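# Lay the towel flat, lengthwise forward, clear of basket

## Task

Finish with the towel lying flat as a single layer, entirely on the table top, with its long edges running straight forward from the robot toward the far table edge, and, viewed from overhead, not overlapping the basket anywhere; the basket must stay upright with all of its base resting on the table; at the end both hands release everything and withdraw from the objects.

## Robot and tools

ROBOT. Two arms, left_arm and right_arm, each ending in a four-digit hand (index, middle, ring, thumb) with 16 motors. right_arm has a right hand; left_arm has its mirror image. The hands are hard plastic with rubber caps on the last 0.03 m of each digit. A rigid mast sticks out at the wrist on the palm side and can strike things.

FRAMES. Scene frame: origin at table-top height, halfway between the two nominal arm bases; +z up, +x forward over the table, +y toward the left_arm side. Image left and right do not match these names. Measured bases: left_arm at (+0.012, +0.317, +0.024) m, right_arm at (+0.008, -0.301, +0.047) m, both turned almost not at all about z. Each arm reports its hand pose, velocities, targets and wrist-camera pose in its own base frame. Fixed cameras and the table use the scene frame. The hand point sits just past the index and middle knuckles, out from the palm side. Its axes (right hand): +z along straight fingers toward the tips, +y out of the palm face, +x across the palm away from the thumb. On the left hand, +x points toward the thumb instead. Straight fingertips end about 0.12 m beyond the hand point along +z; bending fingers swings the tips toward +y, in front of the palm.

TOOL execute_actions. Argument actions: a list of actions; each action is a list of 1 to 15 rows, each row one 1/30 s control step; a short action repeats its final row to fill 15 steps (0.5 s per action). Every row has exactly 48 numbers, each in [-1, 1], covering both arms even if one is idle: numbers 1-6 left_arm dx, dy, dz, rx, ry, rz; 7-22 the left hand's 16 motor goals; 23 left current_limit; 24 left speed; 25-30 right_arm dx, dy, dz, rx, ry, rz; 31-46 right hand's 16 motor goals; 47 right current_limit; 48 right speed.
Arm numbers are offsets, not poses: they shift the hand point from the Hand target it had when that action began, measured along that Hand target's own axes. Every row inside an action is measured from that same starting target, so a row is a place relative to the action start, not a step from the previous row. Sending the same offset in a new action moves further. Scale: 1.0 equals 0.6 m for dx, dy, dz and 180 degrees for rx, ry, rz, which form one rotation vector. All zeros re-requests the current target.
Hand numbers are absolute goal angles, each scaled linearly between a hinge's two stops. Motor order: index_mcp, index_abd, index_pip, index_dip, middle_mcp, middle_abd, middle_pip, middle_dip, ring_mcp, ring_abd, ring_pip, ring_dip, thumb_cmc, thumb_axl, thumb_mcp, thumb_ipl. Straight values: _mcp +0.75, _abd +0.00, _pip +0.58, _dip +0.70, thumb_cmc +0.71, thumb_axl +0.68, thumb_mcp +0.23, thumb_ipl +0.17. Moving toward -1 curls fingers toward the palm, swings _abd fingers away from the thumb, and brings the thumb round in front of the palm. A 0 is a real goal; to keep a hand unchanged, resend its hand_goal, hand_current_limit and hand_speed. current_limit maps -1..+1 to 0..550 mA (floor 11 mA); very low values may not lift a finger. speed maps to (speed + 1)/2 of 8.5 rad/s. Initial values: current_limit +0.4, speed -0.6; the last sent values persist.
Argument cameras: list of names (cam_head_left, cam_head_right, cam_high, cam_left_wrist, cam_right_wrist, each 672x504) or ["all"]; omitted or null gives all images only when actions is empty. An unknown name invalidates the call. An empty actions list just reports state and images.

TOOL zoom_image: camera (one of the five names) and region [x0, y0, x1, y1] in pixels from the image's top-left, at most 504 by 504, on that camera's newest image.
TOOL read_manual: optional section, only "licences"; moves nothing.
TOOL finished_scene: scene (integer 1-3, the current one). Ends the scene irreversibly; the goal must hold with the robot gone.

RESULTS. Per arm: end_effector_position (m) and end_effector_quat_wxyz in its base frame, possibly off by a few cm; Hand target, the commanded pose after clipping, from which the next offsets count; Joint positions, Joint velocities (may read "within noise" or be omitted), Joint torques (include the arm's own weight; items 3 and 4 wrap at ±28 N m). Per hand, in motor order: hand_goal, hand_measured, hand_current_ma (positive pushes toward -1), hand_state (moving, goal, blocked, overload), plus hand_current_limit and hand_speed. MOTOR HOT warns of heating; OVER-TEMPERATURE FAULT means that arm has gone limp for 30 to 60 s or more.

MOTION NOTES. Commanded orientation is clipped to 40 degrees from the measured one each step. The hand often stops short of its target or sags, worse when loaded or stretched out; waiting does not fix this, so send the remaining gap as a further offset, commanding a little high if needed. Tiny moves may not start. To end a push, command back past the hand's position. A finger grips only while its goal lies past the object's surface. Near the first joint's axis, a small move can swing the whole arm.

AVOID. Dropping or releasing moving objects, slamming, hard pushes, striking the table or heavy items, and any contact between the two arms or one hand closing on the other's fingers. Anything left off the table fails the scene. A motor drawing 495 mA or more for 5 s shuts off for 10 s; reduce grip force. Long holding, stretched poses and pushing against unreachable targets heat motors. Thinking time lets the scene run while the robot holds its last command; smooth, economical motion is rewarded.

Each tool is called after "Call:" as name(argument=value, ...) on one line, values as JSON.

## Session

Call:
execute_actions(actions=[])

Scene clock: 0.00 s.
left_arm: end_effector_position=(+0.5347, +0.1876, +0.3158) hand_goal=(+0.754, +0.000, +0.576, +0.696, +0.754, +0.000, +0.576, +0.696, +0.754, +0.000, +0.576, +0.696, +0.714, +0.678, +0.226, +0.168) hand_measured=(+0.754, +0.000, +0.576, +0.696, +0.754, +0.000, +0.576, +0.696, +0.754, +0.000, +0.576, +0.696, +0.714, +0.678, +0.226, +0.168) hand_current_ma=(+0, +0, +0, +0, +0, +0, +0, +0, +0, +0, +0, +0, +0, +0, +0, +0) hand_state=(goal, goal, goal, goal, goal, goal, goal, goal, goal, overload, goal, goal, goal, goal, goal, goal) hand_current_limit=0.40 hand_speed=-0.60 end_effector_quat_wxyz=(+0.588, +0.183, +0.771, +0.162) | right_arm: end_effector_position=(+0.0885, +0.3917, +0.2217) hand_goal=(+0.754, +0.000, +0.576, +0.696, +0.754, +0.000, +0.576, +0.696, +0.754, +0.000, +0.576, +0.696, +0.714, +0.678, +0.226, +0.168) hand_measured=(+0.754, +0.000, +0.576, +0.696, +0.754, +0.000, +0.576, +0.696, +0.754, +0.000, +0.576, +0.696, +0.714, +0.678, +0.226, +0.168) hand_current_ma=(+0, +0, +0, +0, +0, +0, +0, +0, +0, +0, +0, +0, +0, +0, +0, +0) hand_state=(goal, goal, goal, goal, goal, goal, goal, goal, goal, goal, goal, goal, goal, goal, goal, goal) hand_current_limit=0.40 hand_speed=-0.60 end_effector_quat_wxyz=(+0.292, -0.390, +0.819, +0.303)
Joint positions: left_arm=[0.259 1.217 0.814 0.138 0.215 -1.011] | right_arm=[1.117 0.824 0.528 -0.411 -0.099 -1.297]
Joint velocities: within noise
Joint torques (N m): no reading
Heat: left arm: hottest elbow 25 °C; right arm: hottest elbow 24 °C.
Hand target: left_arm +0.5394, +0.1888, +0.3395; +0.603, +0.183, +0.757, +0.170 | right_arm +0.0918, +0.3984, +0.2409; +0.305, -0.388, +0.811, +0.313

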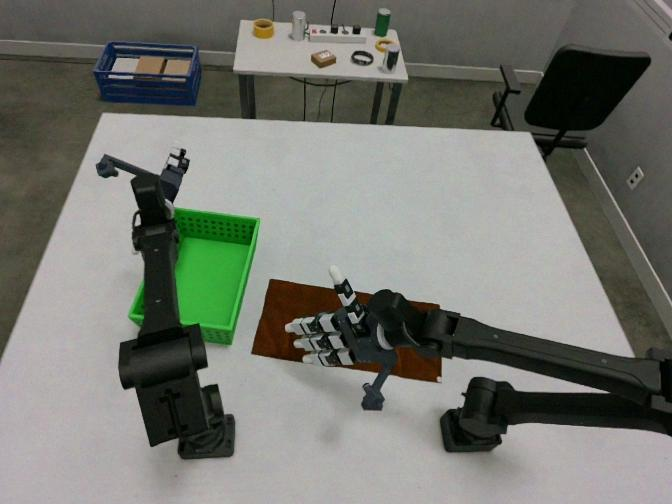

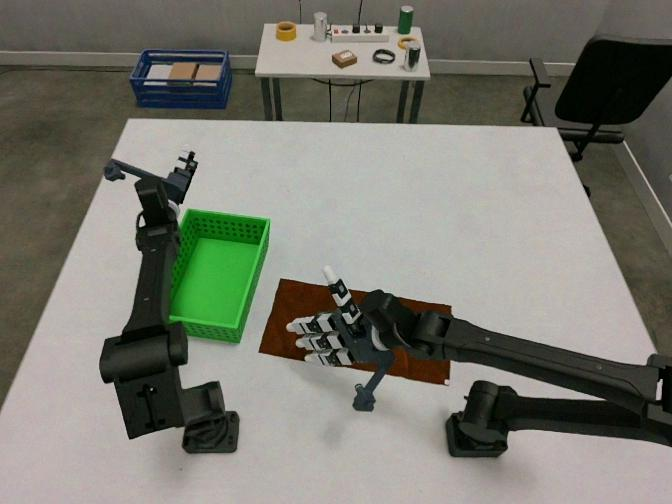

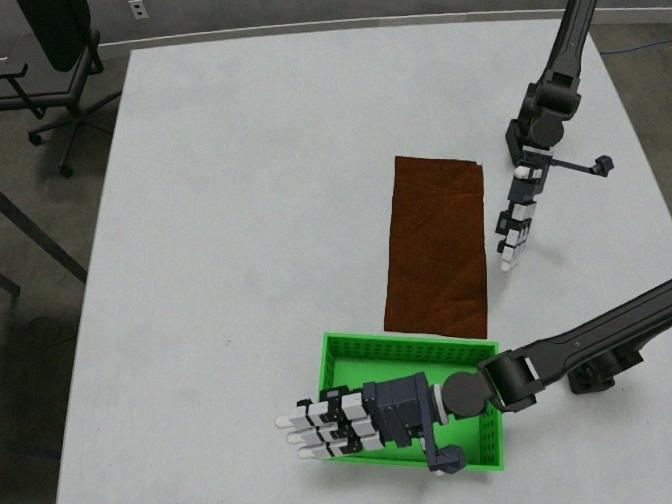

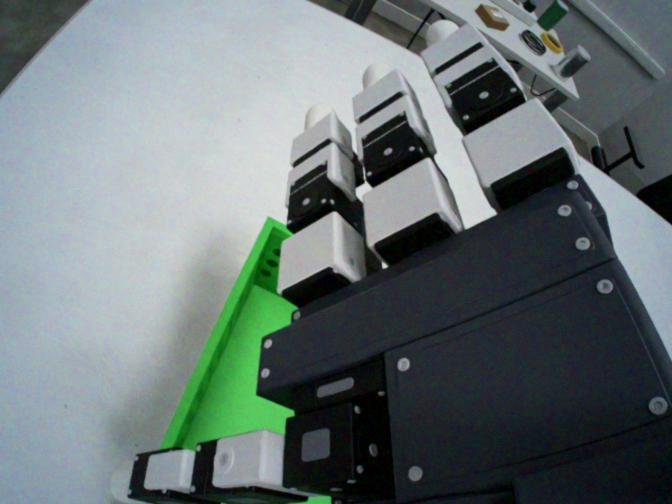

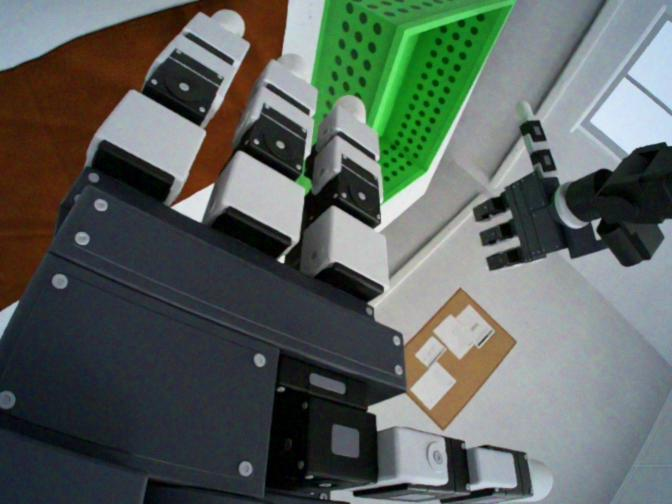

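Call:
execute_actions(actions=[[[0,0,0,0.1098,0.0384,0.0957,0.3425,0,0.2847,0.5507,0.3425,0,0.2847,0.5507,0.3425,0,0.2847,0.5507,0.714,0.678,0.226,0.168,0.4,-0.6,0,0,0,0.0626,0.1298,0.0288,0.3425,0,0.2847,0.5507,0.3425,0,0.2847,0.5507,0.3425,0,0.2847,0.5507,0.714,0.678,0.226,0.168,0.4,-0.6]],[[0,0,0,0.1098,0.0384,0.0957,0.3425,0,0.2847,0.5507,0.3425,0,0.2847,0.5507,0.3425,0,0.2847,0.5507,0.714,0.678,0.226,0.168,0.4,-0.6,0,0,0,0.0626,0.1298,0.0288,0.3425,0,0.2847,0.5507,0.3425,0,0.2847,0.5507,0.3425,0,0.2847,0.5507,0.714,0.678,0.226,0.168,0.4,-0.6]],[[0,0,0,0.1098,0.0384,0.0957,0.3425,0,0.2847,0.5507,0.3425,0,0.2847,0.5507,0.3425,0,0.2847,0.5507,0.714,0.678,0.226,0.168,0.4,-0.6,0,-0.1393,0.05,0,0,0,0.3425,0,0.2847,0.5507,0.3425,0,0.2847,0.5507,0.3425,0,0.2847,0.5507,0.714,0.678,0.226,0.168,0.4,-0.6]],[[0,0,0,0.1098,0.0384,0.0957,0.3425,0,0.2847,0.5507,0.3425,0,0.2847,0.5507,0.3425,0,0.2847,0.5507,0.714,0.678,0.226,0.168,0.4,-0.6,0,-0.1393,0.05,0,0,0,0.3425,0,0.2847,0.5507,0.3425,0,0.2847,0.5507,0.3425,0,0.2847,0.5507,0.714,0.678,0.226,0.168,0.4,-0.6]],[[-0.18,-0.0332,0.0333,0,0,0,0.3425,0,0.2847,0.5507,0.3425,0,0.2847,0.5507,0.3425,0,0.2847,0.5507,0.714,0.678,0.226,0.168,0.4,-0.6,0,-0.1393,0.05,0,0,0,0.3425,0,0.2847,0.5507,0.3425,0,0.2847,0.5507,0.3425,0,0.2847,0.5507,0.714,0.678,0.226,0.168,0.4,-0.6]],[[-0.18,-0.0332,0.0333,0,0,0,0.3425,0,0.2847,0.5507,0.3425,0,0.2847,0.5507,0.3425,0,0.2847,0.5507,0.714,0.678,0.226,0.168,0.4,-0.6,0,-0.1393,0.05,0,0,0,0.3425,0,0.2847,0.5507,0.3425,0,0.2847,0.5507,0.3425,0,0.2847,0.5507,0.714,0.678,0.226,0.168,0.4,-0.6]],[[-0.18,-0.0332,0.0333,0,0,0,0.3425,0,0.2847,0.5507,0.3425,0,0.2847,0.5507,0.3425,0,0.2847,0.5507,0.714,0.678,0.226,0.168,0.4,-0.6,0,0,0,0,0,0,0.3425,0,0.2847,0.5507,0.3425,0,0.2847,0.5507,0.3425,0,0.2847,0.5507,0.714,0.678,0.226,0.168,0.4,-0.6]],[[-0.18,-0.0332,0.0333,0,0,0,0.3425,0,0.2847,0.5507,0.3425,0,0.2847,0.5507,0.3425,0,0.2847,0.5507,0.714,0.678,0.226,0.168,0.4,-0.6,0,0,0,0,0,0,0.3425,0,0.2847,0.5507,0.3425,0,0.2847,0.5507,0.3425,0,0.2847,0.5507,0.714,0.678,0.226,0.168,0.4,-0.6]],[[0,0,0.108,0,0,0,0.3425,0,0.2847,0.5507,0.3425,0,0.2847,0.5507,0.3425,0,0.2847,0.5507,0.714,0.678,0.226,0.168,0.4,-0.6,0,0,0,0,0,0,0.3425,0,0.2847,0.5507,0.3425,0,0.2847,0.5507,0.3425,0,0.2847,0.5507,0.714,0.678,0.226,0.168,0.4,-0.6]]], cameras=["cam_head_left", "cam_high"])

Scene clock: 170.70 s.
left_arm: end_effector_position=(+0.3073, -0.1876, +0.1799) hand_goal=(+0.342, +0.000, +0.284, +0.550, +0.342, +0.000, +0.284, +0.550, +0.342, +0.000, +0.284, +0.550, +0.714, +0.678, +0.226, +0.168) hand_measured=(+0.346, +0.000, +0.286, +0.552, +0.346, +0.000, +0.286, +0.552, +0.346, +0.184, +0.286, +0.552, +0.714, +0.678, +0.222, +0.166) hand_current_ma=(+7, +1, +3, +4, +8, +1, +2, +3, +7, +0, +2, +3, -1, -1, -7, -2) hand_state=(goal, goal, goal, goal, goal, goal, goal, goal, goal, overload, goal, goal, goal, goal, goal, goal) hand_current_limit=0.40 hand_speed=-0.60 end_effector_quat_wxyz=(-0.020, +0.826, +0.564, -0.007) | right_arm: end_effector_position=(+0.2969, +0.1373, +0.1100) hand_goal=(+0.342, +0.000, +0.284, +0.550, +0.342, +0.000, +0.284, +0.550, +0.342, +0.000, +0.284, +0.550, +0.714, +0.678, +0.226, +0.168) hand_measured=(+0.350, +0.000, +0.286, +0.554, +0.348, +0.000, +0.286, +0.554, +0.348, +0.000, +0.286, +0.552, +0.716, +0.678, +0.222, +0.168) hand_current_ma=(+4, +0, +0, +1, +3, +0, +1, +1, +4, +0, +0, +1, +0, +0, -2, +0) hand_state=(goal, goal, goal, goal, goal, goal, goal, goal, goal, goal, goal, goal, goal, goal, goal, goal) hand_current_limit=0.40 hand_speed=-0.60 end_effector_quat_wxyz=(-0.019, -0.330, +0.944, +0.002)
Joint positions: left_arm=[-0.677 1.12 0.934 -1.428 0.002 -0.304] | right_arm=[0.171 1.333 0.907 -1.184 0.002 -2.072]
Joint torques (N m): left_arm=[0.91 -6.3 9.91 0.72 -0.22 -0.18] | right_arm=[0.85 -9.93 10.62 0.55 -0.38 -0.15]
Heat: left arm: hottest elbow 43 °C; right arm: hottest elbow 37 °C.
Hand target: left_arm +0.3171, -0.1900, +0.1942; +0.000, +0.819, +0.574, +0.001 | right_arm +0.3063, +0.1421, +0.1206; +0.000, -0.341, +0.940, +0.001
Off the commanded pose: left_arm 0.017 m, 3 deg | right_arm 0.015 m, 3 deg.
Images, in order (width x height): cam_head_left 672x504, cam_high 672x504.

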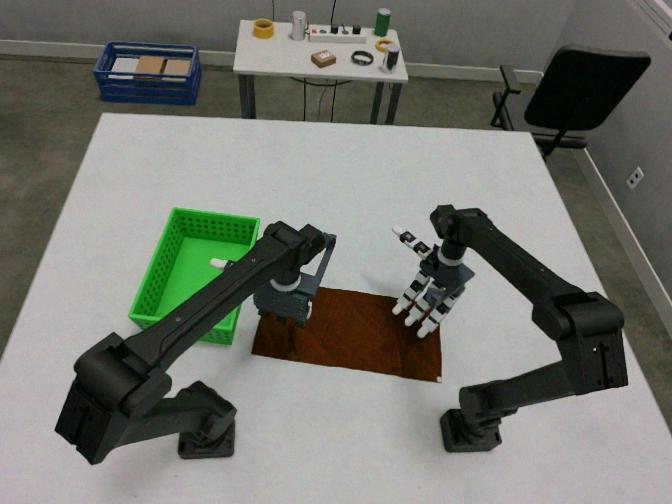

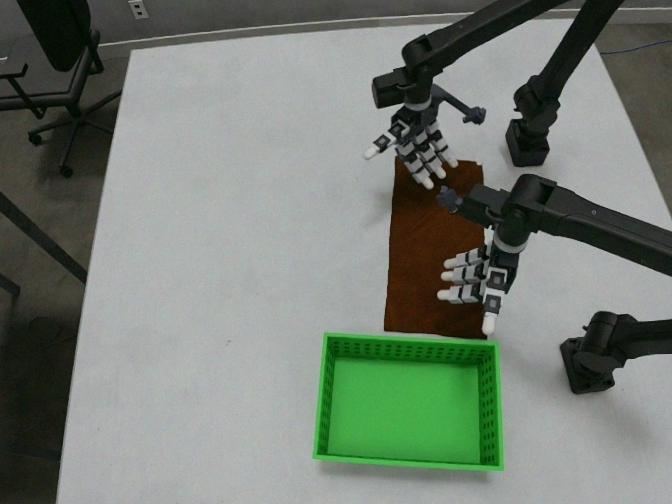

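Call:
execute_actions(actions=[[[0,0,0.1737,0,0,0,0.3425,0,0.2847,0.5507,0.3425,0,0.2847,0.5507,0.3425,0,0.2847,0.5507,0.714,0.678,0.226,0.168,0.4,-0.6,0,0,0.0843,0,0,0,0.3425,0,0.2847,0.5507,0.3425,0,0.2847,0.5507,0.3425,0,0.2847,0.5507,0.714,0.678,0.226,0.168,0.4,-0.6]],[[0,0,0.03,0,0,0,0.3425,0,0.2847,0.5507,0.3425,0,0.2847,0.5507,0.3425,0,0.2847,0.5507,0.714,0.678,0.226,0.168,0.4,-0.6,0,0,0.026,0,0,0,0.3425,0,0.2847,0.5507,0.3425,0,0.2847,0.5507,0.3425,0,0.2847,0.5507,0.714,0.678,0.226,0.168,0.4,-0.6]],[[0,0,0.03,0,0,0,0.3425,0,0.2847,0.5507,0.3425,0,0.2847,0.5507,0.3425,0,0.2847,0.5507,0.714,0.678,0.226,0.168,0.4,-0.6,0,0,0.026,0,0,0,0.3425,0,0.2847,0.5507,0.3425,0,0.2847,0.5507,0.3425,0,0.2847,0.5507,0.714,0.678,0.226,0.168,0.4,-0.6]],[[0,0,0.022,0,0,0,0.3425,0,0.2847,0.5507,0.3425,0,0.2847,0.5507,0.3425,0,0.2847,0.5507,0.714,0.678,0.226,0.168,0.4,-0.6,0,0,0.018,0,0,0,0.3425,0,0.2847,0.5507,0.3425,0,0.2847,0.5507,0.3425,0,0.2847,0.5507,0.714,0.678,0.226,0.168,0.4,-0.6]]])

Scene clock: 191.00 s.
left_arm: end_effector_position=(+0.3187, -0.1956, +0.0568) hand_goal=(+0.342, +0.000, +0.284, +0.550, +0.342, +0.000, +0.284, +0.550, +0.342, +0.000, +0.284, +0.550, +0.714, +0.678, +0.226, +0.168) hand_measured=(+0.326, +0.000, +0.268, +0.542, +0.324, +0.006, +0.268, +0.544, +0.328, +0.196, +0.272, +0.546, +0.714, +0.678, +0.222, +0.166) hand_current_ma=(-39, +1, -37, -14, -44, +8, -38, -13, -31, +0, -26, -7, +0, -1, -8, -2) hand_state=(goal, goal, goal, goal, goal, goal, goal, goal, goal, overload, goal, goal, goal, goal, goal, goal) hand_current_limit=0.40 hand_speed=-0.60 end_effector_quat_wxyz=(+0.015, +0.825, +0.565, +0.005) | right_arm: end_effector_position=(+0.3106, +0.1399, +0.0417) hand_goal=(+0.342, +0.000, +0.284, +0.550, +0.342, +0.000, +0.284, +0.550, +0.342, +0.000, +0.284, +0.550, +0.714, +0.678, +0.226, +0.168) hand_measured=(+0.324, -0.006, +0.266, +0.542, +0.326, -0.006, +0.268, +0.542, +0.326, -0.006, +0.274, +0.544, +0.714, +0.678, +0.222, +0.168) hand_current_ma=(-19, -2, -15, -5, -15, -2, -12, -4, -15, -2, -7, -2, +0, +0, -2, +0) hand_state=(goal, goal, goal, goal, goal, goal, goal, goal, goal, goal, goal, goal, goal, goal, goal, goal) hand_current_limit=0.40 hand_speed=-0.60 end_effector_quat_wxyz=(+0.009, -0.335, +0.942, -0.001)
Joint positions: left_arm=[-0.677 1.258 0.676 -0.957 -0.002 -0.307] | right_arm=[0.171 1.437 0.806 -0.921 -0.001 -2.083]
Joint torques (N m): left_arm=[0.85 -3.9 6.24 1.26 -0.1 -0.16] | right_arm=[0.85 -7.24 6.63 1.43 -0.27 -0.03]
Heat: left arm: hottest elbow 41 °C; right arm: hottest elbow 36 °C.
Hand target: left_arm +0.3172, -0.1899, +0.0406; +0.000, +0.819, +0.574, +0.001 | right_arm +0.3064, +0.1423, +0.0281; +0.000, -0.341, +0.940, +0.001
Off the commanded pose: left_arm 0.017 m, 2 deg | right_arm 0.014 m, 1 deg.

Call:
execute_actions(actions=[[[0.0181,0.0477,0,0,0,0.0372,0.3425,0,0.2847,0.5507,0.3425,0,0.2847,0.5507,0.3425,0,0.2847,0.5507,0.714,0.678,0.226,0.168,0.4,-0.6,-0.0013,0.0113,0,0,0,0.0372,0.3425,0,0.2847,0.5507,0.3425,0,0.2847,0.5507,0.3425,0,0.2847,0.5507,0.714,0.678,0.226,0.168,0.4,-0.6]],[[0.0181,0.0477,0,0,0,0.0372,0.3425,0,0.2847,0.5507,0.3425,0,0.2847,0.5507,0.3425,0,0.2847,0.5507,0.714,0.678,0.226,0.168,0.4,-0.6,-0.0013,0.0113,0,0,0,0.0372,0.3425,0,0.2847,0.5507,0.3425,0,0.2847,0.5507,0.3425,0,0.2847,0.5507,0.714,0.678,0.226,0.168,0.4,-0.6]],[[0.0181,0.0477,0,0,0,0.0372,0.3425,0,0.2847,0.5507,0.3425,0,0.2847,0.5507,0.3425,0,0.2847,0.5507,0.714,0.678,0.226,0.168,0.4,-0.6,-0.0013,0.0113,0,0,0,0.0372,0.3425,0,0.2847,0.5507,0.3425,0,0.2847,0.5507,0.3425,0,0.2847,0.5507,0.714,0.678,0.226,0.168,0.4,-0.6]],[[0.0181,0.0477,0,0,0,0.0372,0.3425,0,0.2847,0.5507,0.3425,0,0.2847,0.5507,0.3425,0,0.2847,0.5507,0.714,0.678,0.226,0.168,0.4,-0.6,-0.0013,0.0113,0,0,0,0.0372,0.3425,0,0.2847,0.5507,0.3425,0,0.2847,0.5507,0.3425,0,0.2847,0.5507,0.714,0.678,0.226,0.168,0.4,-0.6]],[[0.0181,0.0477,0,0,0,0.0372,0.3425,0,0.2847,0.5507,0.3425,0,0.2847,0.5507,0.3425,0,0.2847,0.5507,0.714,0.678,0.226,0.168,0.4,-0.6,-0.0013,0.0113,0,0,0,0.0372,0.3425,0,0.2847,0.5507,0.3425,0,0.2847,0.5507,0.3425,0,0.2847,0.5507,0.714,0.678,0.226,0.168,0.4,-0.6]],[[0.0181,0.0477,0,0,0,0.0372,0.3425,0,0.2847,0.5507,0.3425,0,0.2847,0.5507,0.3425,0,0.2847,0.5507,0.714,0.678,0.226,0.168,0.4,-0.6,-0.0013,0.0113,0,0,0,0.0372,0.3425,0,0.2847,0.5507,0.3425,0,0.2847,0.5507,0.3425,0,0.2847,0.5507,0.714,0.678,0.226,0.168,0.4,-0.6]]], cameras=["cam_head_left", "cam_high"])

Scene clock: 239.67 s.
left_arm: end_effector_position=(+0.4908, -0.2431, +0.0593) hand_goal=(+0.342, +0.000, +0.284, +0.550, +0.342, +0.000, +0.284, +0.550, +0.342, +0.000, +0.284, +0.550, +0.714, +0.678, +0.226, +0.168) hand_measured=(+0.328, +0.000, +0.264, +0.542, +0.322, +0.002, +0.266, +0.542, +0.318, +0.174, +0.270, +0.546, +0.716, +0.678, +0.222, +0.166) hand_current_ma=(-31, +0, -46, -16, -54, +2, -43, -14, -67, +0, -30, -5, +2, -1, -8, -2) hand_state=(goal, goal, goal, goal, blocked, goal, goal, goal, blocked, overload, goal, goal, goal, goal, goal, goal) hand_current_limit=0.40 hand_speed=-0.60 end_effector_quat_wxyz=(+0.016, +0.964, +0.266, +0.016) | right_arm: end_effector_position=(+0.3009, +0.1813, +0.0383) hand_goal=(+0.342, +0.000, +0.284, +0.550, +0.342, +0.000, +0.284, +0.550, +0.342, +0.000, +0.284, +0.550, +0.714, +0.678, +0.226, +0.168) hand_measured=(+0.312, -0.006, +0.260, +0.538, +0.314, -0.006, +0.260, +0.538, +0.312, -0.004, +0.264, +0.540, +0.712, +0.678, +0.222, +0.168) hand_current_ma=(-40, -3, -27, -9, -37, -3, -26, -9, -40, -2, -18, -7, +0, +0, -2, +0) hand_state=(blocked, goal, blocked, goal, blocked, goal, blocked, goal, blocked, goal, goal, goal, goal, goal, goal, goal) hand_current_limit=0.40 hand_speed=-0.60 end_effector_quat_wxyz=(+0.008, -0.009, +1.000, +0.008)
Joint positions: left_arm=[-0.399 1.67 1.126 -0.982 0.005 0.633] | right_arm=[0.326 1.299 0.654 -0.907 -0.011 -1.262]
Joint torques (N m): left_arm=[1.49 -9.76 8.12 0.02 -0.1 0.23] | right_arm=[1.2 -6.89 6.16 1.01 0.19 0.3]
Heat: left arm: hottest elbow 34 °C; right arm: hottest elbow 31 °C.
Hand target: left_arm +0.4902, -0.2393, +0.0407; +0.000, +0.966, +0.258, +0.000 | right_arm +0.2950, +0.1808, +0.0282; +0.000, +0.002, +1.000, +0.001
Off the commanded pose: left_arm 0.019 m, 3 deg | right_arm 0.012 m, 2 deg.
Images, in order (width x height): cam_head_left 672x504, cam_high 672x504.

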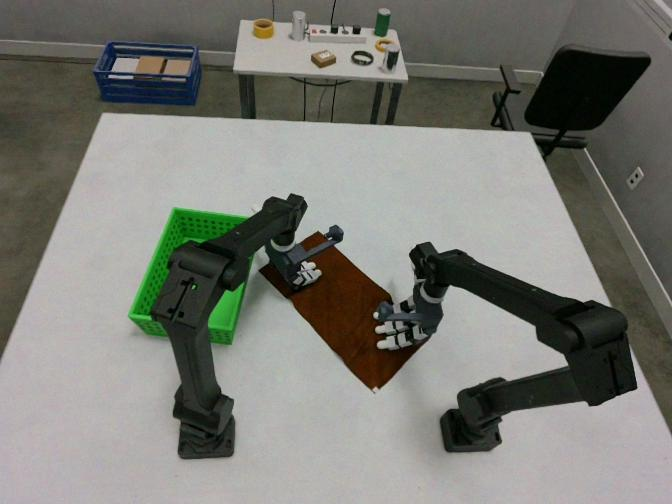

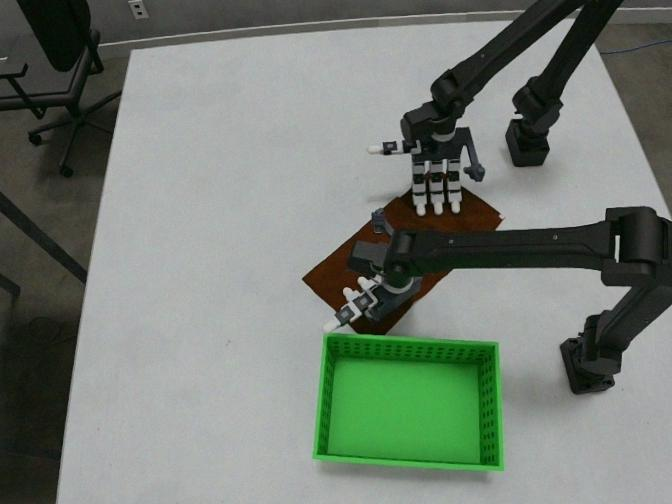

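Call:
execute_actions(actions=[[[0.0181,0.0477,0,0,0,0.0372,0.3425,0,0.2847,0.5507,0.3425,0,0.2847,0.5507,0.3425,0,0.2847,0.5507,0.714,0.678,0.226,0.168,0.4,-0.6,-0.0013,0.0113,0,0,0,0.0372,0.3425,0,0.2847,0.5507,0.3425,0,0.2847,0.5507,0.3425,0,0.2847,0.5507,0.714,0.678,0.226,0.168,0.4,-0.6]],[[0.0181,0.0477,0,0,0,0.0372,0.3425,0,0.2847,0.5507,0.3425,0,0.2847,0.5507,0.3425,0,0.2847,0.5507,0.714,0.678,0.226,0.168,0.4,-0.6,-0.0013,0.0113,0,0,0,0.0372,0.3425,0,0.2847,0.5507,0.3425,0,0.2847,0.5507,0.3425,0,0.2847,0.5507,0.714,0.678,0.226,0.168,0.4,-0.6]],[[0.0181,0.0477,0,0,0,0.0372,0.3425,0,0.2847,0.5507,0.3425,0,0.2847,0.5507,0.3425,0,0.2847,0.5507,0.714,0.678,0.226,0.168,0.4,-0.6,-0.0013,0.0113,0,0,0,0.0372,0.3425,0,0.2847,0.5507,0.3425,0,0.2847,0.5507,0.3425,0,0.2847,0.5507,0.714,0.678,0.226,0.168,0.4,-0.6]],[[0.0181,0.0477,0,0,0,0.0372,0.3425,0,0.2847,0.5507,0.3425,0,0.2847,0.5507,0.3425,0,0.2847,0.5507,0.714,0.678,0.226,0.168,0.4,-0.6,-0.0013,0.0113,0,0,0,0.0372,0.3425,0,0.2847,0.5507,0.3425,0,0.2847,0.5507,0.3425,0,0.2847,0.5507,0.714,0.678,0.226,0.168,0.4,-0.6]],[[0.0181,0.0477,0,0,0,0.0372,0.3425,0,0.2847,0.5507,0.3425,0,0.2847,0.5507,0.3425,0,0.2847,0.5507,0.714,0.678,0.226,0.168,0.4,-0.6,-0.0013,0.0113,0,0,0,0.0372,0.3425,0,0.2847,0.5507,0.3425,0,0.2847,0.5507,0.3425,0,0.2847,0.5507,0.714,0.678,0.226,0.168,0.4,-0.6]]], cameras=["cam_head_left", "cam_high"])

Scene clock: 261.60 s.
left_arm: end_effector_position=(+0.5875, -0.3516, +0.0641) hand_goal=(+0.342, +0.000, +0.284, +0.550, +0.342, +0.000, +0.284, +0.550, +0.342, +0.000, +0.284, +0.550, +0.714, +0.678, +0.226, +0.168) hand_measured=(+0.330, +0.004, +0.266, +0.542, +0.324, +0.008, +0.266, +0.542, +0.324, +0.192, +0.268, +0.546, +0.716, +0.678, +0.222, +0.166) hand_current_ma=(-27, +4, -40, -16, -46, +13, -44, -16, -48, +0, -37, -8, +2, -1, -8, -2) hand_state=(goal, goal, goal, goal, goal, goal, goal, goal, goal, overload, goal, goal, goal, goal, goal, goal) hand_current_limit=0.40 hand_speed=-0.60 end_effector_quat_wxyz=(+0.011, +1.000, -0.011, +0.019) | right_arm: end_effector_position=(+0.3088, +0.2132, +0.0387) hand_goal=(+0.342, +0.000, +0.284, +0.550, +0.342, +0.000, +0.284, +0.550, +0.342, +0.000, +0.284, +0.550, +0.714, +0.678, +0.226, +0.168) hand_measured=(+0.314, -0.002, +0.260, +0.538, +0.314, -0.002, +0.260, +0.538, +0.312, +0.000, +0.264, +0.540, +0.712, +0.678, +0.222, +0.168) hand_current_ma=(-36, +0, -27, -9, -37, +0, -26, -9, -41, +0, -18, -7, +0, +0, -2, +0) hand_state=(blocked, goal, blocked, goal, blocked, goal, blocked, goal, blocked, goal, goal, goal, goal, goal, goal, goal) hand_current_limit=0.40 hand_speed=-0.60 end_effector_quat_wxyz=(+0.005, +0.282, +0.959, +0.011)
Joint positions: left_arm=[-0.437 2.046 1.706 -1.188 0.004 1.156] | right_arm=[0.56 1.276 0.635 -0.907 -0.008 -0.439]
Joint torques (N m): left_arm=[-0.91 -14.97 9.24 -0.09 -0.05 0.23] | right_arm=[1.03 -5.25 7.39 1.1 0.25 0.25]
Heat: left arm: hottest elbow 34 °C; right arm: hottest elbow 30 °C.
Hand target: left_arm +0.5816, -0.3595, +0.0408; +0.000, +0.999, -0.032, +0.000 | right_arm +0.3066, +0.2124, +0.0283; +0.000, +0.290, +0.957, +0.001
Off the commanded pose: left_arm 0.025 m, 3 deg | right_arm 0.011 m, 2 deg.
Images, in order (width x height): cam_head_left 672x504, cam_high 672x504.

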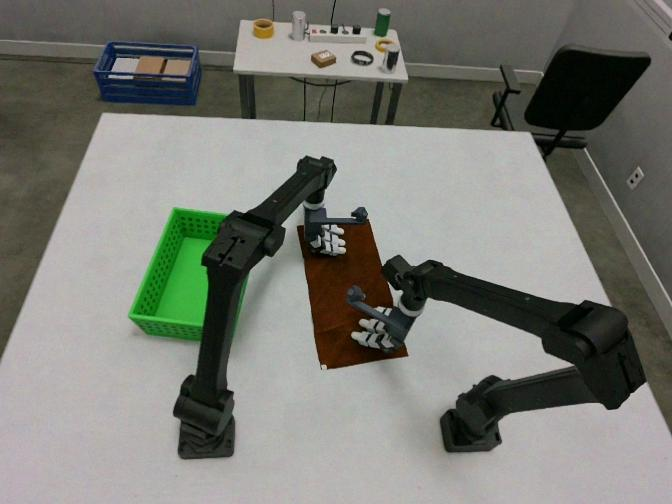

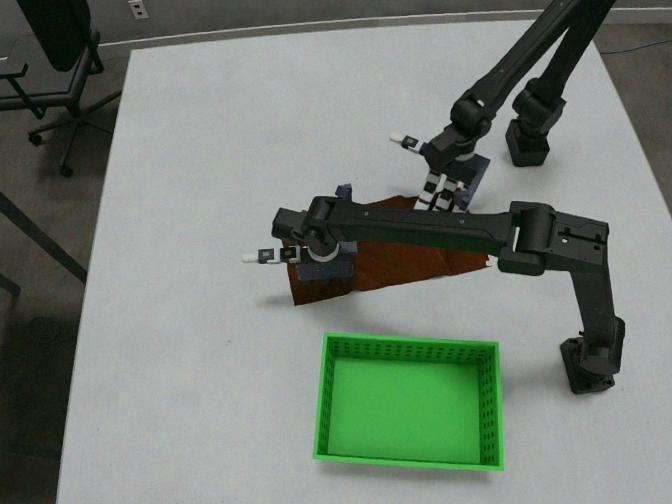

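Call:
execute_actions(actions=[[[0.0154,0.0405,0,0,0,0.0316,0.3425,0,0.2847,0.5507,0.3425,0,0.2847,0.5507,0.3425,0,0.2847,0.5507,0.714,0.678,0.226,0.168,0.4,-0.6,-0.0011,0.0096,0,0,0,0.0316,0.3425,0,0.2847,0.5507,0.3425,0,0.2847,0.5507,0.3425,0,0.2847,0.5507,0.714,0.678,0.226,0.168,0.4,-0.6]],[[0,0,0,0,0,0,0.3425,0,0.2847,0.5507,0.3425,0,0.2847,0.5507,0.3425,0,0.2847,0.5507,0.714,0.678,0.226,0.168,0.4,-0.6,0,0,-0.1,0,0,0,0.3425,0,0.2847,0.5507,0.3425,0,0.2847,0.5507,0.3425,0,0.2847,0.5507,0.714,0.678,0.226,0.168,0.4,-0.6]]], cameras=["cam_head_left", "cam_high", "cam_head_right"])

Scene clock: 280.47 s.
left_arm: end_effector_position=(+0.5957, -0.3755, +0.0647) hand_goal=(+0.342, +0.000, +0.284, +0.550, +0.342, +0.000, +0.284, +0.550, +0.342, +0.000, +0.284, +0.550, +0.714, +0.678, +0.226, +0.168) hand_measured=(+0.330, +0.002, +0.268, +0.542, +0.324, +0.006, +0.266, +0.542, +0.326, +0.192, +0.268, +0.544, +0.716, +0.678, +0.222, +0.166) hand_current_ma=(-27, +3, -36, -16, -43, +9, -41, -16, -42, +0, -34, -9, +2, -1, -8, -2) hand_state=(goal, goal, goal, goal, goal, goal, goal, goal, goal, overload, goal, goal, goal, goal, goal, goal) hand_current_limit=0.40 hand_speed=-0.60 end_effector_quat_wxyz=(+0.010, +0.998, -0.061, +0.018) | right_arm: end_effector_position=(+0.2984, +0.2060, +0.0712) hand_goal=(+0.342, +0.000, +0.284, +0.550, +0.342, +0.000, +0.284, +0.550, +0.342, +0.000, +0.284, +0.550, +0.714, +0.678, +0.226, +0.168) hand_measured=(+0.344, +0.000, +0.282, +0.548, +0.344, -0.002, +0.282, +0.548, +0.344, +0.000, +0.284, +0.548, +0.712, +0.678, +0.222, +0.168) hand_current_ma=(+1, +0, +0, -1, +0, +0, +0, -1, +1, +0, +0, -1, +0, +0, -2, +0) hand_state=(goal, goal, goal, goal, goal, goal, goal, goal, goal, goal, goal, goal, goal, goal, goal, goal) hand_current_limit=0.40 hand_speed=-0.60 end_effector_quat_wxyz=(-0.012, +0.335, +0.942, -0.012)
Joint positions: left_arm=[-0.457 2.111 1.818 -1.236 0.004 1.235] | right_arm=[0.596 1.205 0.693 -1.092 -0.005 -0.291]
Joint torques (N m): left_arm=[-0.38 -16.91 9.59 -0.01 0.04 0.24] | right_arm=[1.03 -7.18 11.73 0.2 0.14 0.13]
Heat: left arm: hottest elbow 37 °C; right arm: hottest elbow 29 °C.
Hand target: left_arm +0.5895, -0.3842, +0.0407; -0.001, +0.997, -0.081, +0.000 | right_arm +0.3104, +0.2166, +0.0882; +0.000, +0.337, +0.941, +0.001
Off the commanded pose: left_arm 0.026 m, 3 deg | right_arm 0.023 m, 2 deg.
Images, in order (width x height): cam_head_left 672x504, cam_head_right 672x504, cam_high 672x504.

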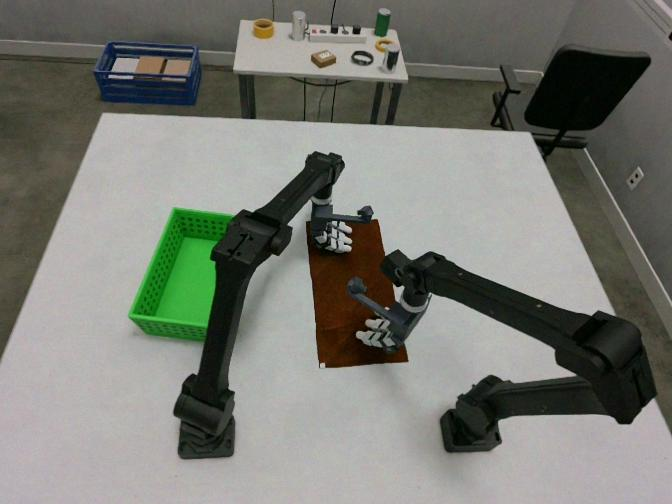

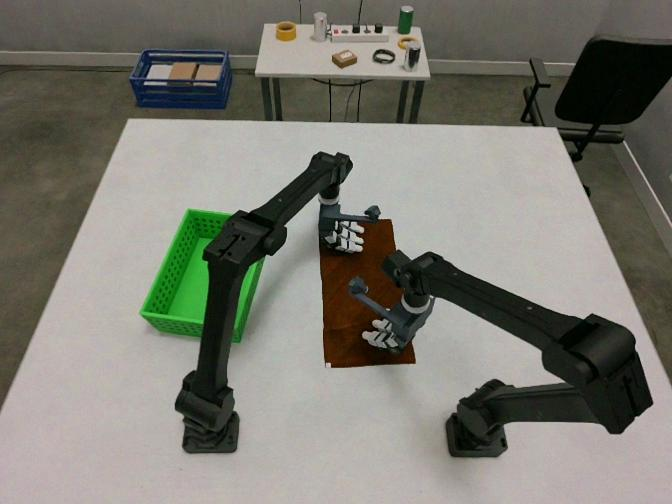

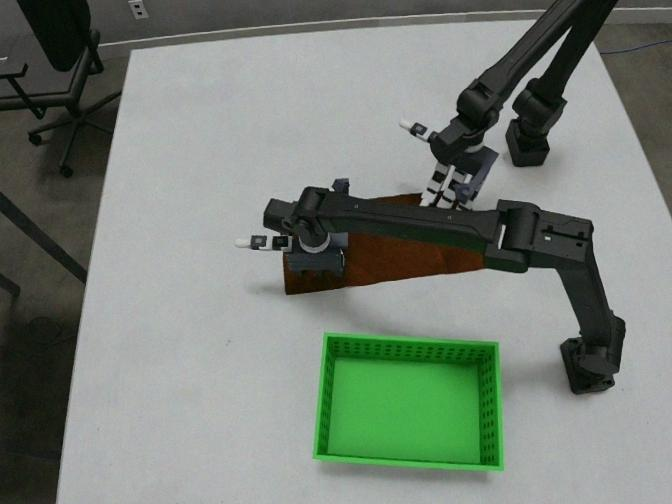

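Call:
zoom_image(camera="cam_head_left", region=[280, 200, 430, 380])

Scaled by 2.800 from the camera's 672x504 image, which has a finer 960x720 frame.

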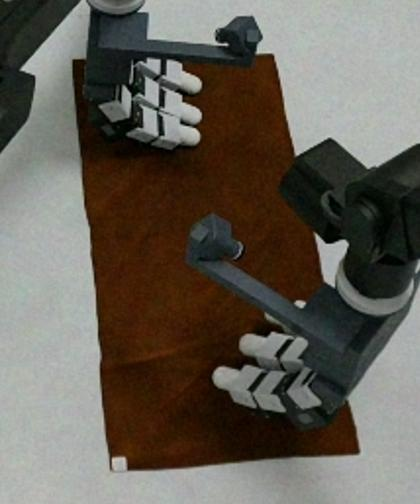

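Call:
execute_actions(actions=[[[0.0125,0.025,0,0,0,0.0178,0.3425,0,0.2847,0.5507,0.3425,0,0.2847,0.5507,0.3425,0,0.2847,0.5507,0.714,0.678,0.226,0.168,0.4,-0.6,0,0,-0.06,0,0,0,0.3425,0,0.2847,0.5507,0.3425,0,0.2847,0.5507,0.3425,0,0.2847,0.5507,0.714,0.678,0.226,0.168,0.4,-0.6]],[[0,0,-0.1,0,0,0,0.3425,0,0.2847,0.5507,0.3425,0,0.2847,0.5507,0.3425,0,0.2847,0.5507,0.714,0.678,0.226,0.168,0.4,-0.6,-0.106,-0.129,-0.03,0,0,0,0.3425,0,0.2847,0.5507,0.3425,0,0.2847,0.5507,0.3425,0,0.2847,0.5507,0.714,0.678,0.226,0.168,0.4,-0.6]],[[0,0,-0.1,0,0,0,0.3425,0,0.2847,0.5507,0.3425,0,0.2847,0.5507,0.3425,0,0.2847,0.5507,0.714,0.678,0.226,0.168,0.4,-0.6,-0.106,-0.129,0,0,0,0,0.3425,0,0.2847,0.5507,0.3425,0,0.2847,0.5507,0.3425,0,0.2847,0.5507,0.714,0.678,0.226,0.168,0.4,-0.6]]], cameras=["cam_head_left", "cam_high"])

Call:
zoom_image(camera="cam_head_left", region=[280, 200, 430, 380])

Scene clock: 330.80 s.
left_arm: end_effector_position=(+0.5918, -0.3924, +0.1371) hand_goal=(+0.342, +0.000, +0.284, +0.550, +0.342, +0.000, +0.284, +0.550, +0.342, +0.000, +0.284, +0.550, +0.714, +0.678, +0.226, +0.168) hand_measured=(+0.344, +0.002, +0.284, +0.548, +0.344, +0.002, +0.284, +0.548, +0.344, +0.184, +0.284, +0.548, +0.716, +0.678, +0.222, +0.166) hand_current_ma=(+4, +3, -1, -3, +5, +3, -1, -3, +4, +0, -1, -3, +2, -1, -8, -2) hand_state=(goal, goal, goal, goal, goal, goal, goal, goal, goal, overload, goal, goal, goal, goal, goal, goal) hand_current_limit=0.40 hand_speed=-0.60 end_effector_quat_wxyz=(-0.007, +0.995, -0.096, -0.019) | right_arm: end_effector_position=(+0.3068, +0.0118, +0.1378) hand_goal=(+0.342, +0.000, +0.284, +0.550, +0.342, +0.000, +0.284, +0.550, +0.342, +0.000, +0.284, +0.550, +0.714, +0.678, +0.226, +0.168) hand_measured=(+0.348, +0.000, +0.284, +0.548, +0.346, +0.000, +0.284, +0.548, +0.348, +0.000, +0.284, +0.548, +0.716, +0.678, +0.222, +0.168) hand_current_ma=(+3, +0, +0, -1, +2, +0, +0, -1, +2, +0, +0, -1, +0, +0, -3, +0) hand_state=(goal, goal, goal, goal, goal, goal, goal, goal, goal, goal, goal, goal, goal, goal, goal, goal) hand_current_limit=0.40 hand_speed=-0.60 end_effector_quat_wxyz=(+0.000, +0.350, +0.937, -0.001)
Joint positions: left_arm=[-0.478 2.16 2.104 -1.554 0.002 1.286] | right_arm=[-0.155 0.981 0.722 -1.312 0.002 -1.011]
Joint torques (N m): left_arm=[-0.03 -21.66 11.17 -0.02 0.12 0.17] | right_arm=[0.91 -3.49 10.66 0.32 -0.3 -0.12]
Heat: left arm: hottest elbow 39 °C; right arm: hottest elbow 32 °C.
Hand target: left_arm +0.5943, -0.4003, +0.1606; -0.001, +0.994, -0.109, +0.000 | right_arm +0.3101, +0.0162, +0.1418; +0.000, +0.337, +0.941, +0.001
Off the commanded pose: left_arm 0.025 m, 3 deg | right_arm 0.007 m, 2 deg.
Images, in order (width x height): cam_head_left 672x504, cam_high 672x504.

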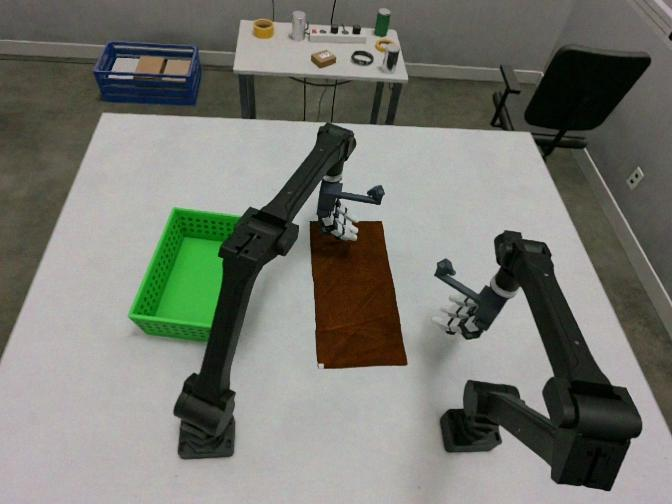

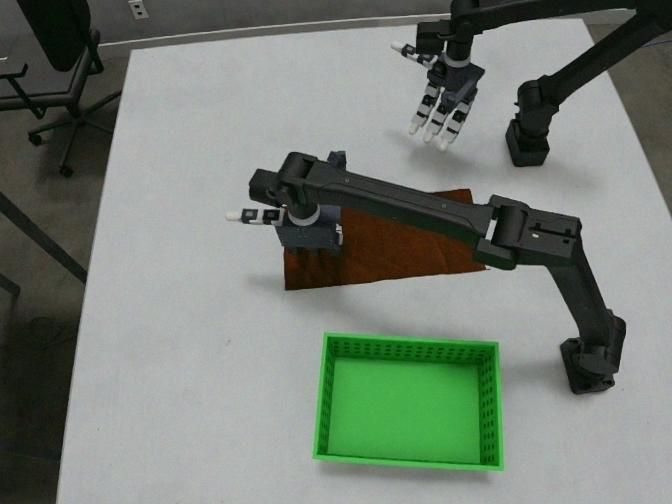

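Scaled by 2.800 from the camera's 672x504 image, which has a finer 960x720 frame.

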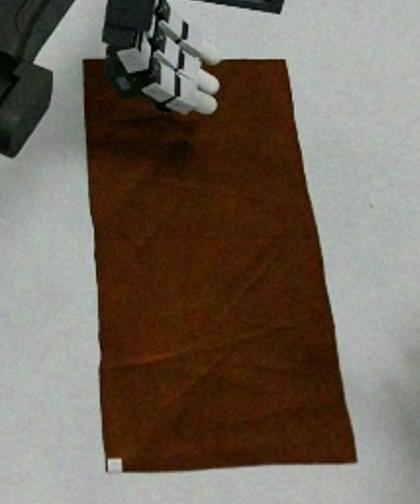

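Call:
execute_actions(actions=[[[-0.085,-0.152,-0.07,0,0,0,0.3425,0,0.2847,0.5507,0.3425,0,0.2847,0.5507,0.3425,0,0.2847,0.5507,0.714,0.678,0.226,0.168,0.4,-0.6,0,0,0,0,0,0,0.3425,0,0.2847,0.5507,0.3425,0,0.2847,0.5507,0.3425,0,0.2847,0.5507,0.714,0.678,0.226,0.168,0.4,-0.6]],[[-0.085,-0.152,-0.06,0,0,0,0.3425,0,0.2847,0.5507,0.3425,0,0.2847,0.5507,0.3425,0,0.2847,0.5507,0.714,0.678,0.226,0.168,0.4,-0.6,0,0,0,0,0,0,0.3425,0,0.2847,0.5507,0.3425,0,0.2847,0.5507,0.3425,0,0.2847,0.5507,0.714,0.678,0.226,0.168,0.4,-0.6]]])

Call:
finished_scene(scene=2)

Scene clock: 344.50 s.
left_arm: end_effector_position=(+0.5305, -0.1964, +0.2257) hand_goal=(+0.342, +0.000, +0.284, +0.550, +0.342, +0.000, +0.284, +0.550, +0.342, +0.000, +0.284, +0.550, +0.714, +0.678, +0.226, +0.168) hand_measured=(+0.346, +0.002, +0.284, +0.548, +0.346, +0.002, +0.284, +0.548, +0.346, +0.190, +0.284, +0.548, +0.714, +0.678, +0.222, +0.166) hand_current_ma=(+6, +2, +0, -3, +6, +3, +0, -3, +5, +0, -1, -3, +0, -1, -9, -2) hand_state=(goal, goal, goal, goal, goal, goal, goal, goal, goal, overload, goal, goal, goal, goal, goal, goal) hand_current_limit=0.40 hand_speed=-0.60 end_effector_quat_wxyz=(-0.003, +0.995, -0.098, -0.014) | right_arm: end_effector_position=(+0.3067, +0.0119, +0.1378) hand_goal=(+0.342, +0.000, +0.284, +0.550, +0.342, +0.000, +0.284, +0.550, +0.342, +0.000, +0.284, +0.550, +0.714, +0.678, +0.226, +0.168) hand_measured=(+0.348, +0.000, +0.284, +0.548, +0.346, +0.000, +0.284, +0.548, +0.348, +0.000, +0.284, +0.548, +0.716, +0.678, +0.222, +0.168) hand_current_ma=(+3, +0, +0, -1, +2, +0, +0, -1, +2, +0, +0, -1, +0, +0, -3, +0) hand_state=(goal, goal, goal, goal, goal, goal, goal, goal, goal, goal, goal, goal, goal, goal, goal, goal) hand_current_limit=0.40 hand_speed=-0.60 end_effector_quat_wxyz=(+0.000, +0.349, +0.937, -0.001)
Joint positions: left_arm=[-0.204 1.764 1.725 -1.56 -0.004 1.563] | right_arm=[-0.155 0.981 0.722 -1.312 0.002 -1.012]
Joint torques (N m): left_arm=[0.38 -16.79 10.25 0.12 0.4 0.15] | right_arm=[0.79 -3.43 10.66 0.29 -0.31 -0.13]
Heat: left arm: hottest elbow 40 °C; right arm: hottest elbow 34 °C.
Hand target: left_arm +0.5341, -0.2003, +0.2389; +0.000, +0.994, -0.109, +0.000 | right_arm +0.3101, +0.0162, +0.1418; +0.000, +0.337, +0.941, +0.001
Off the commanded pose: left_arm 0.014 m, 2 deg | right_arm 0.007 m, 1 deg.

The scene is finished: the task was done.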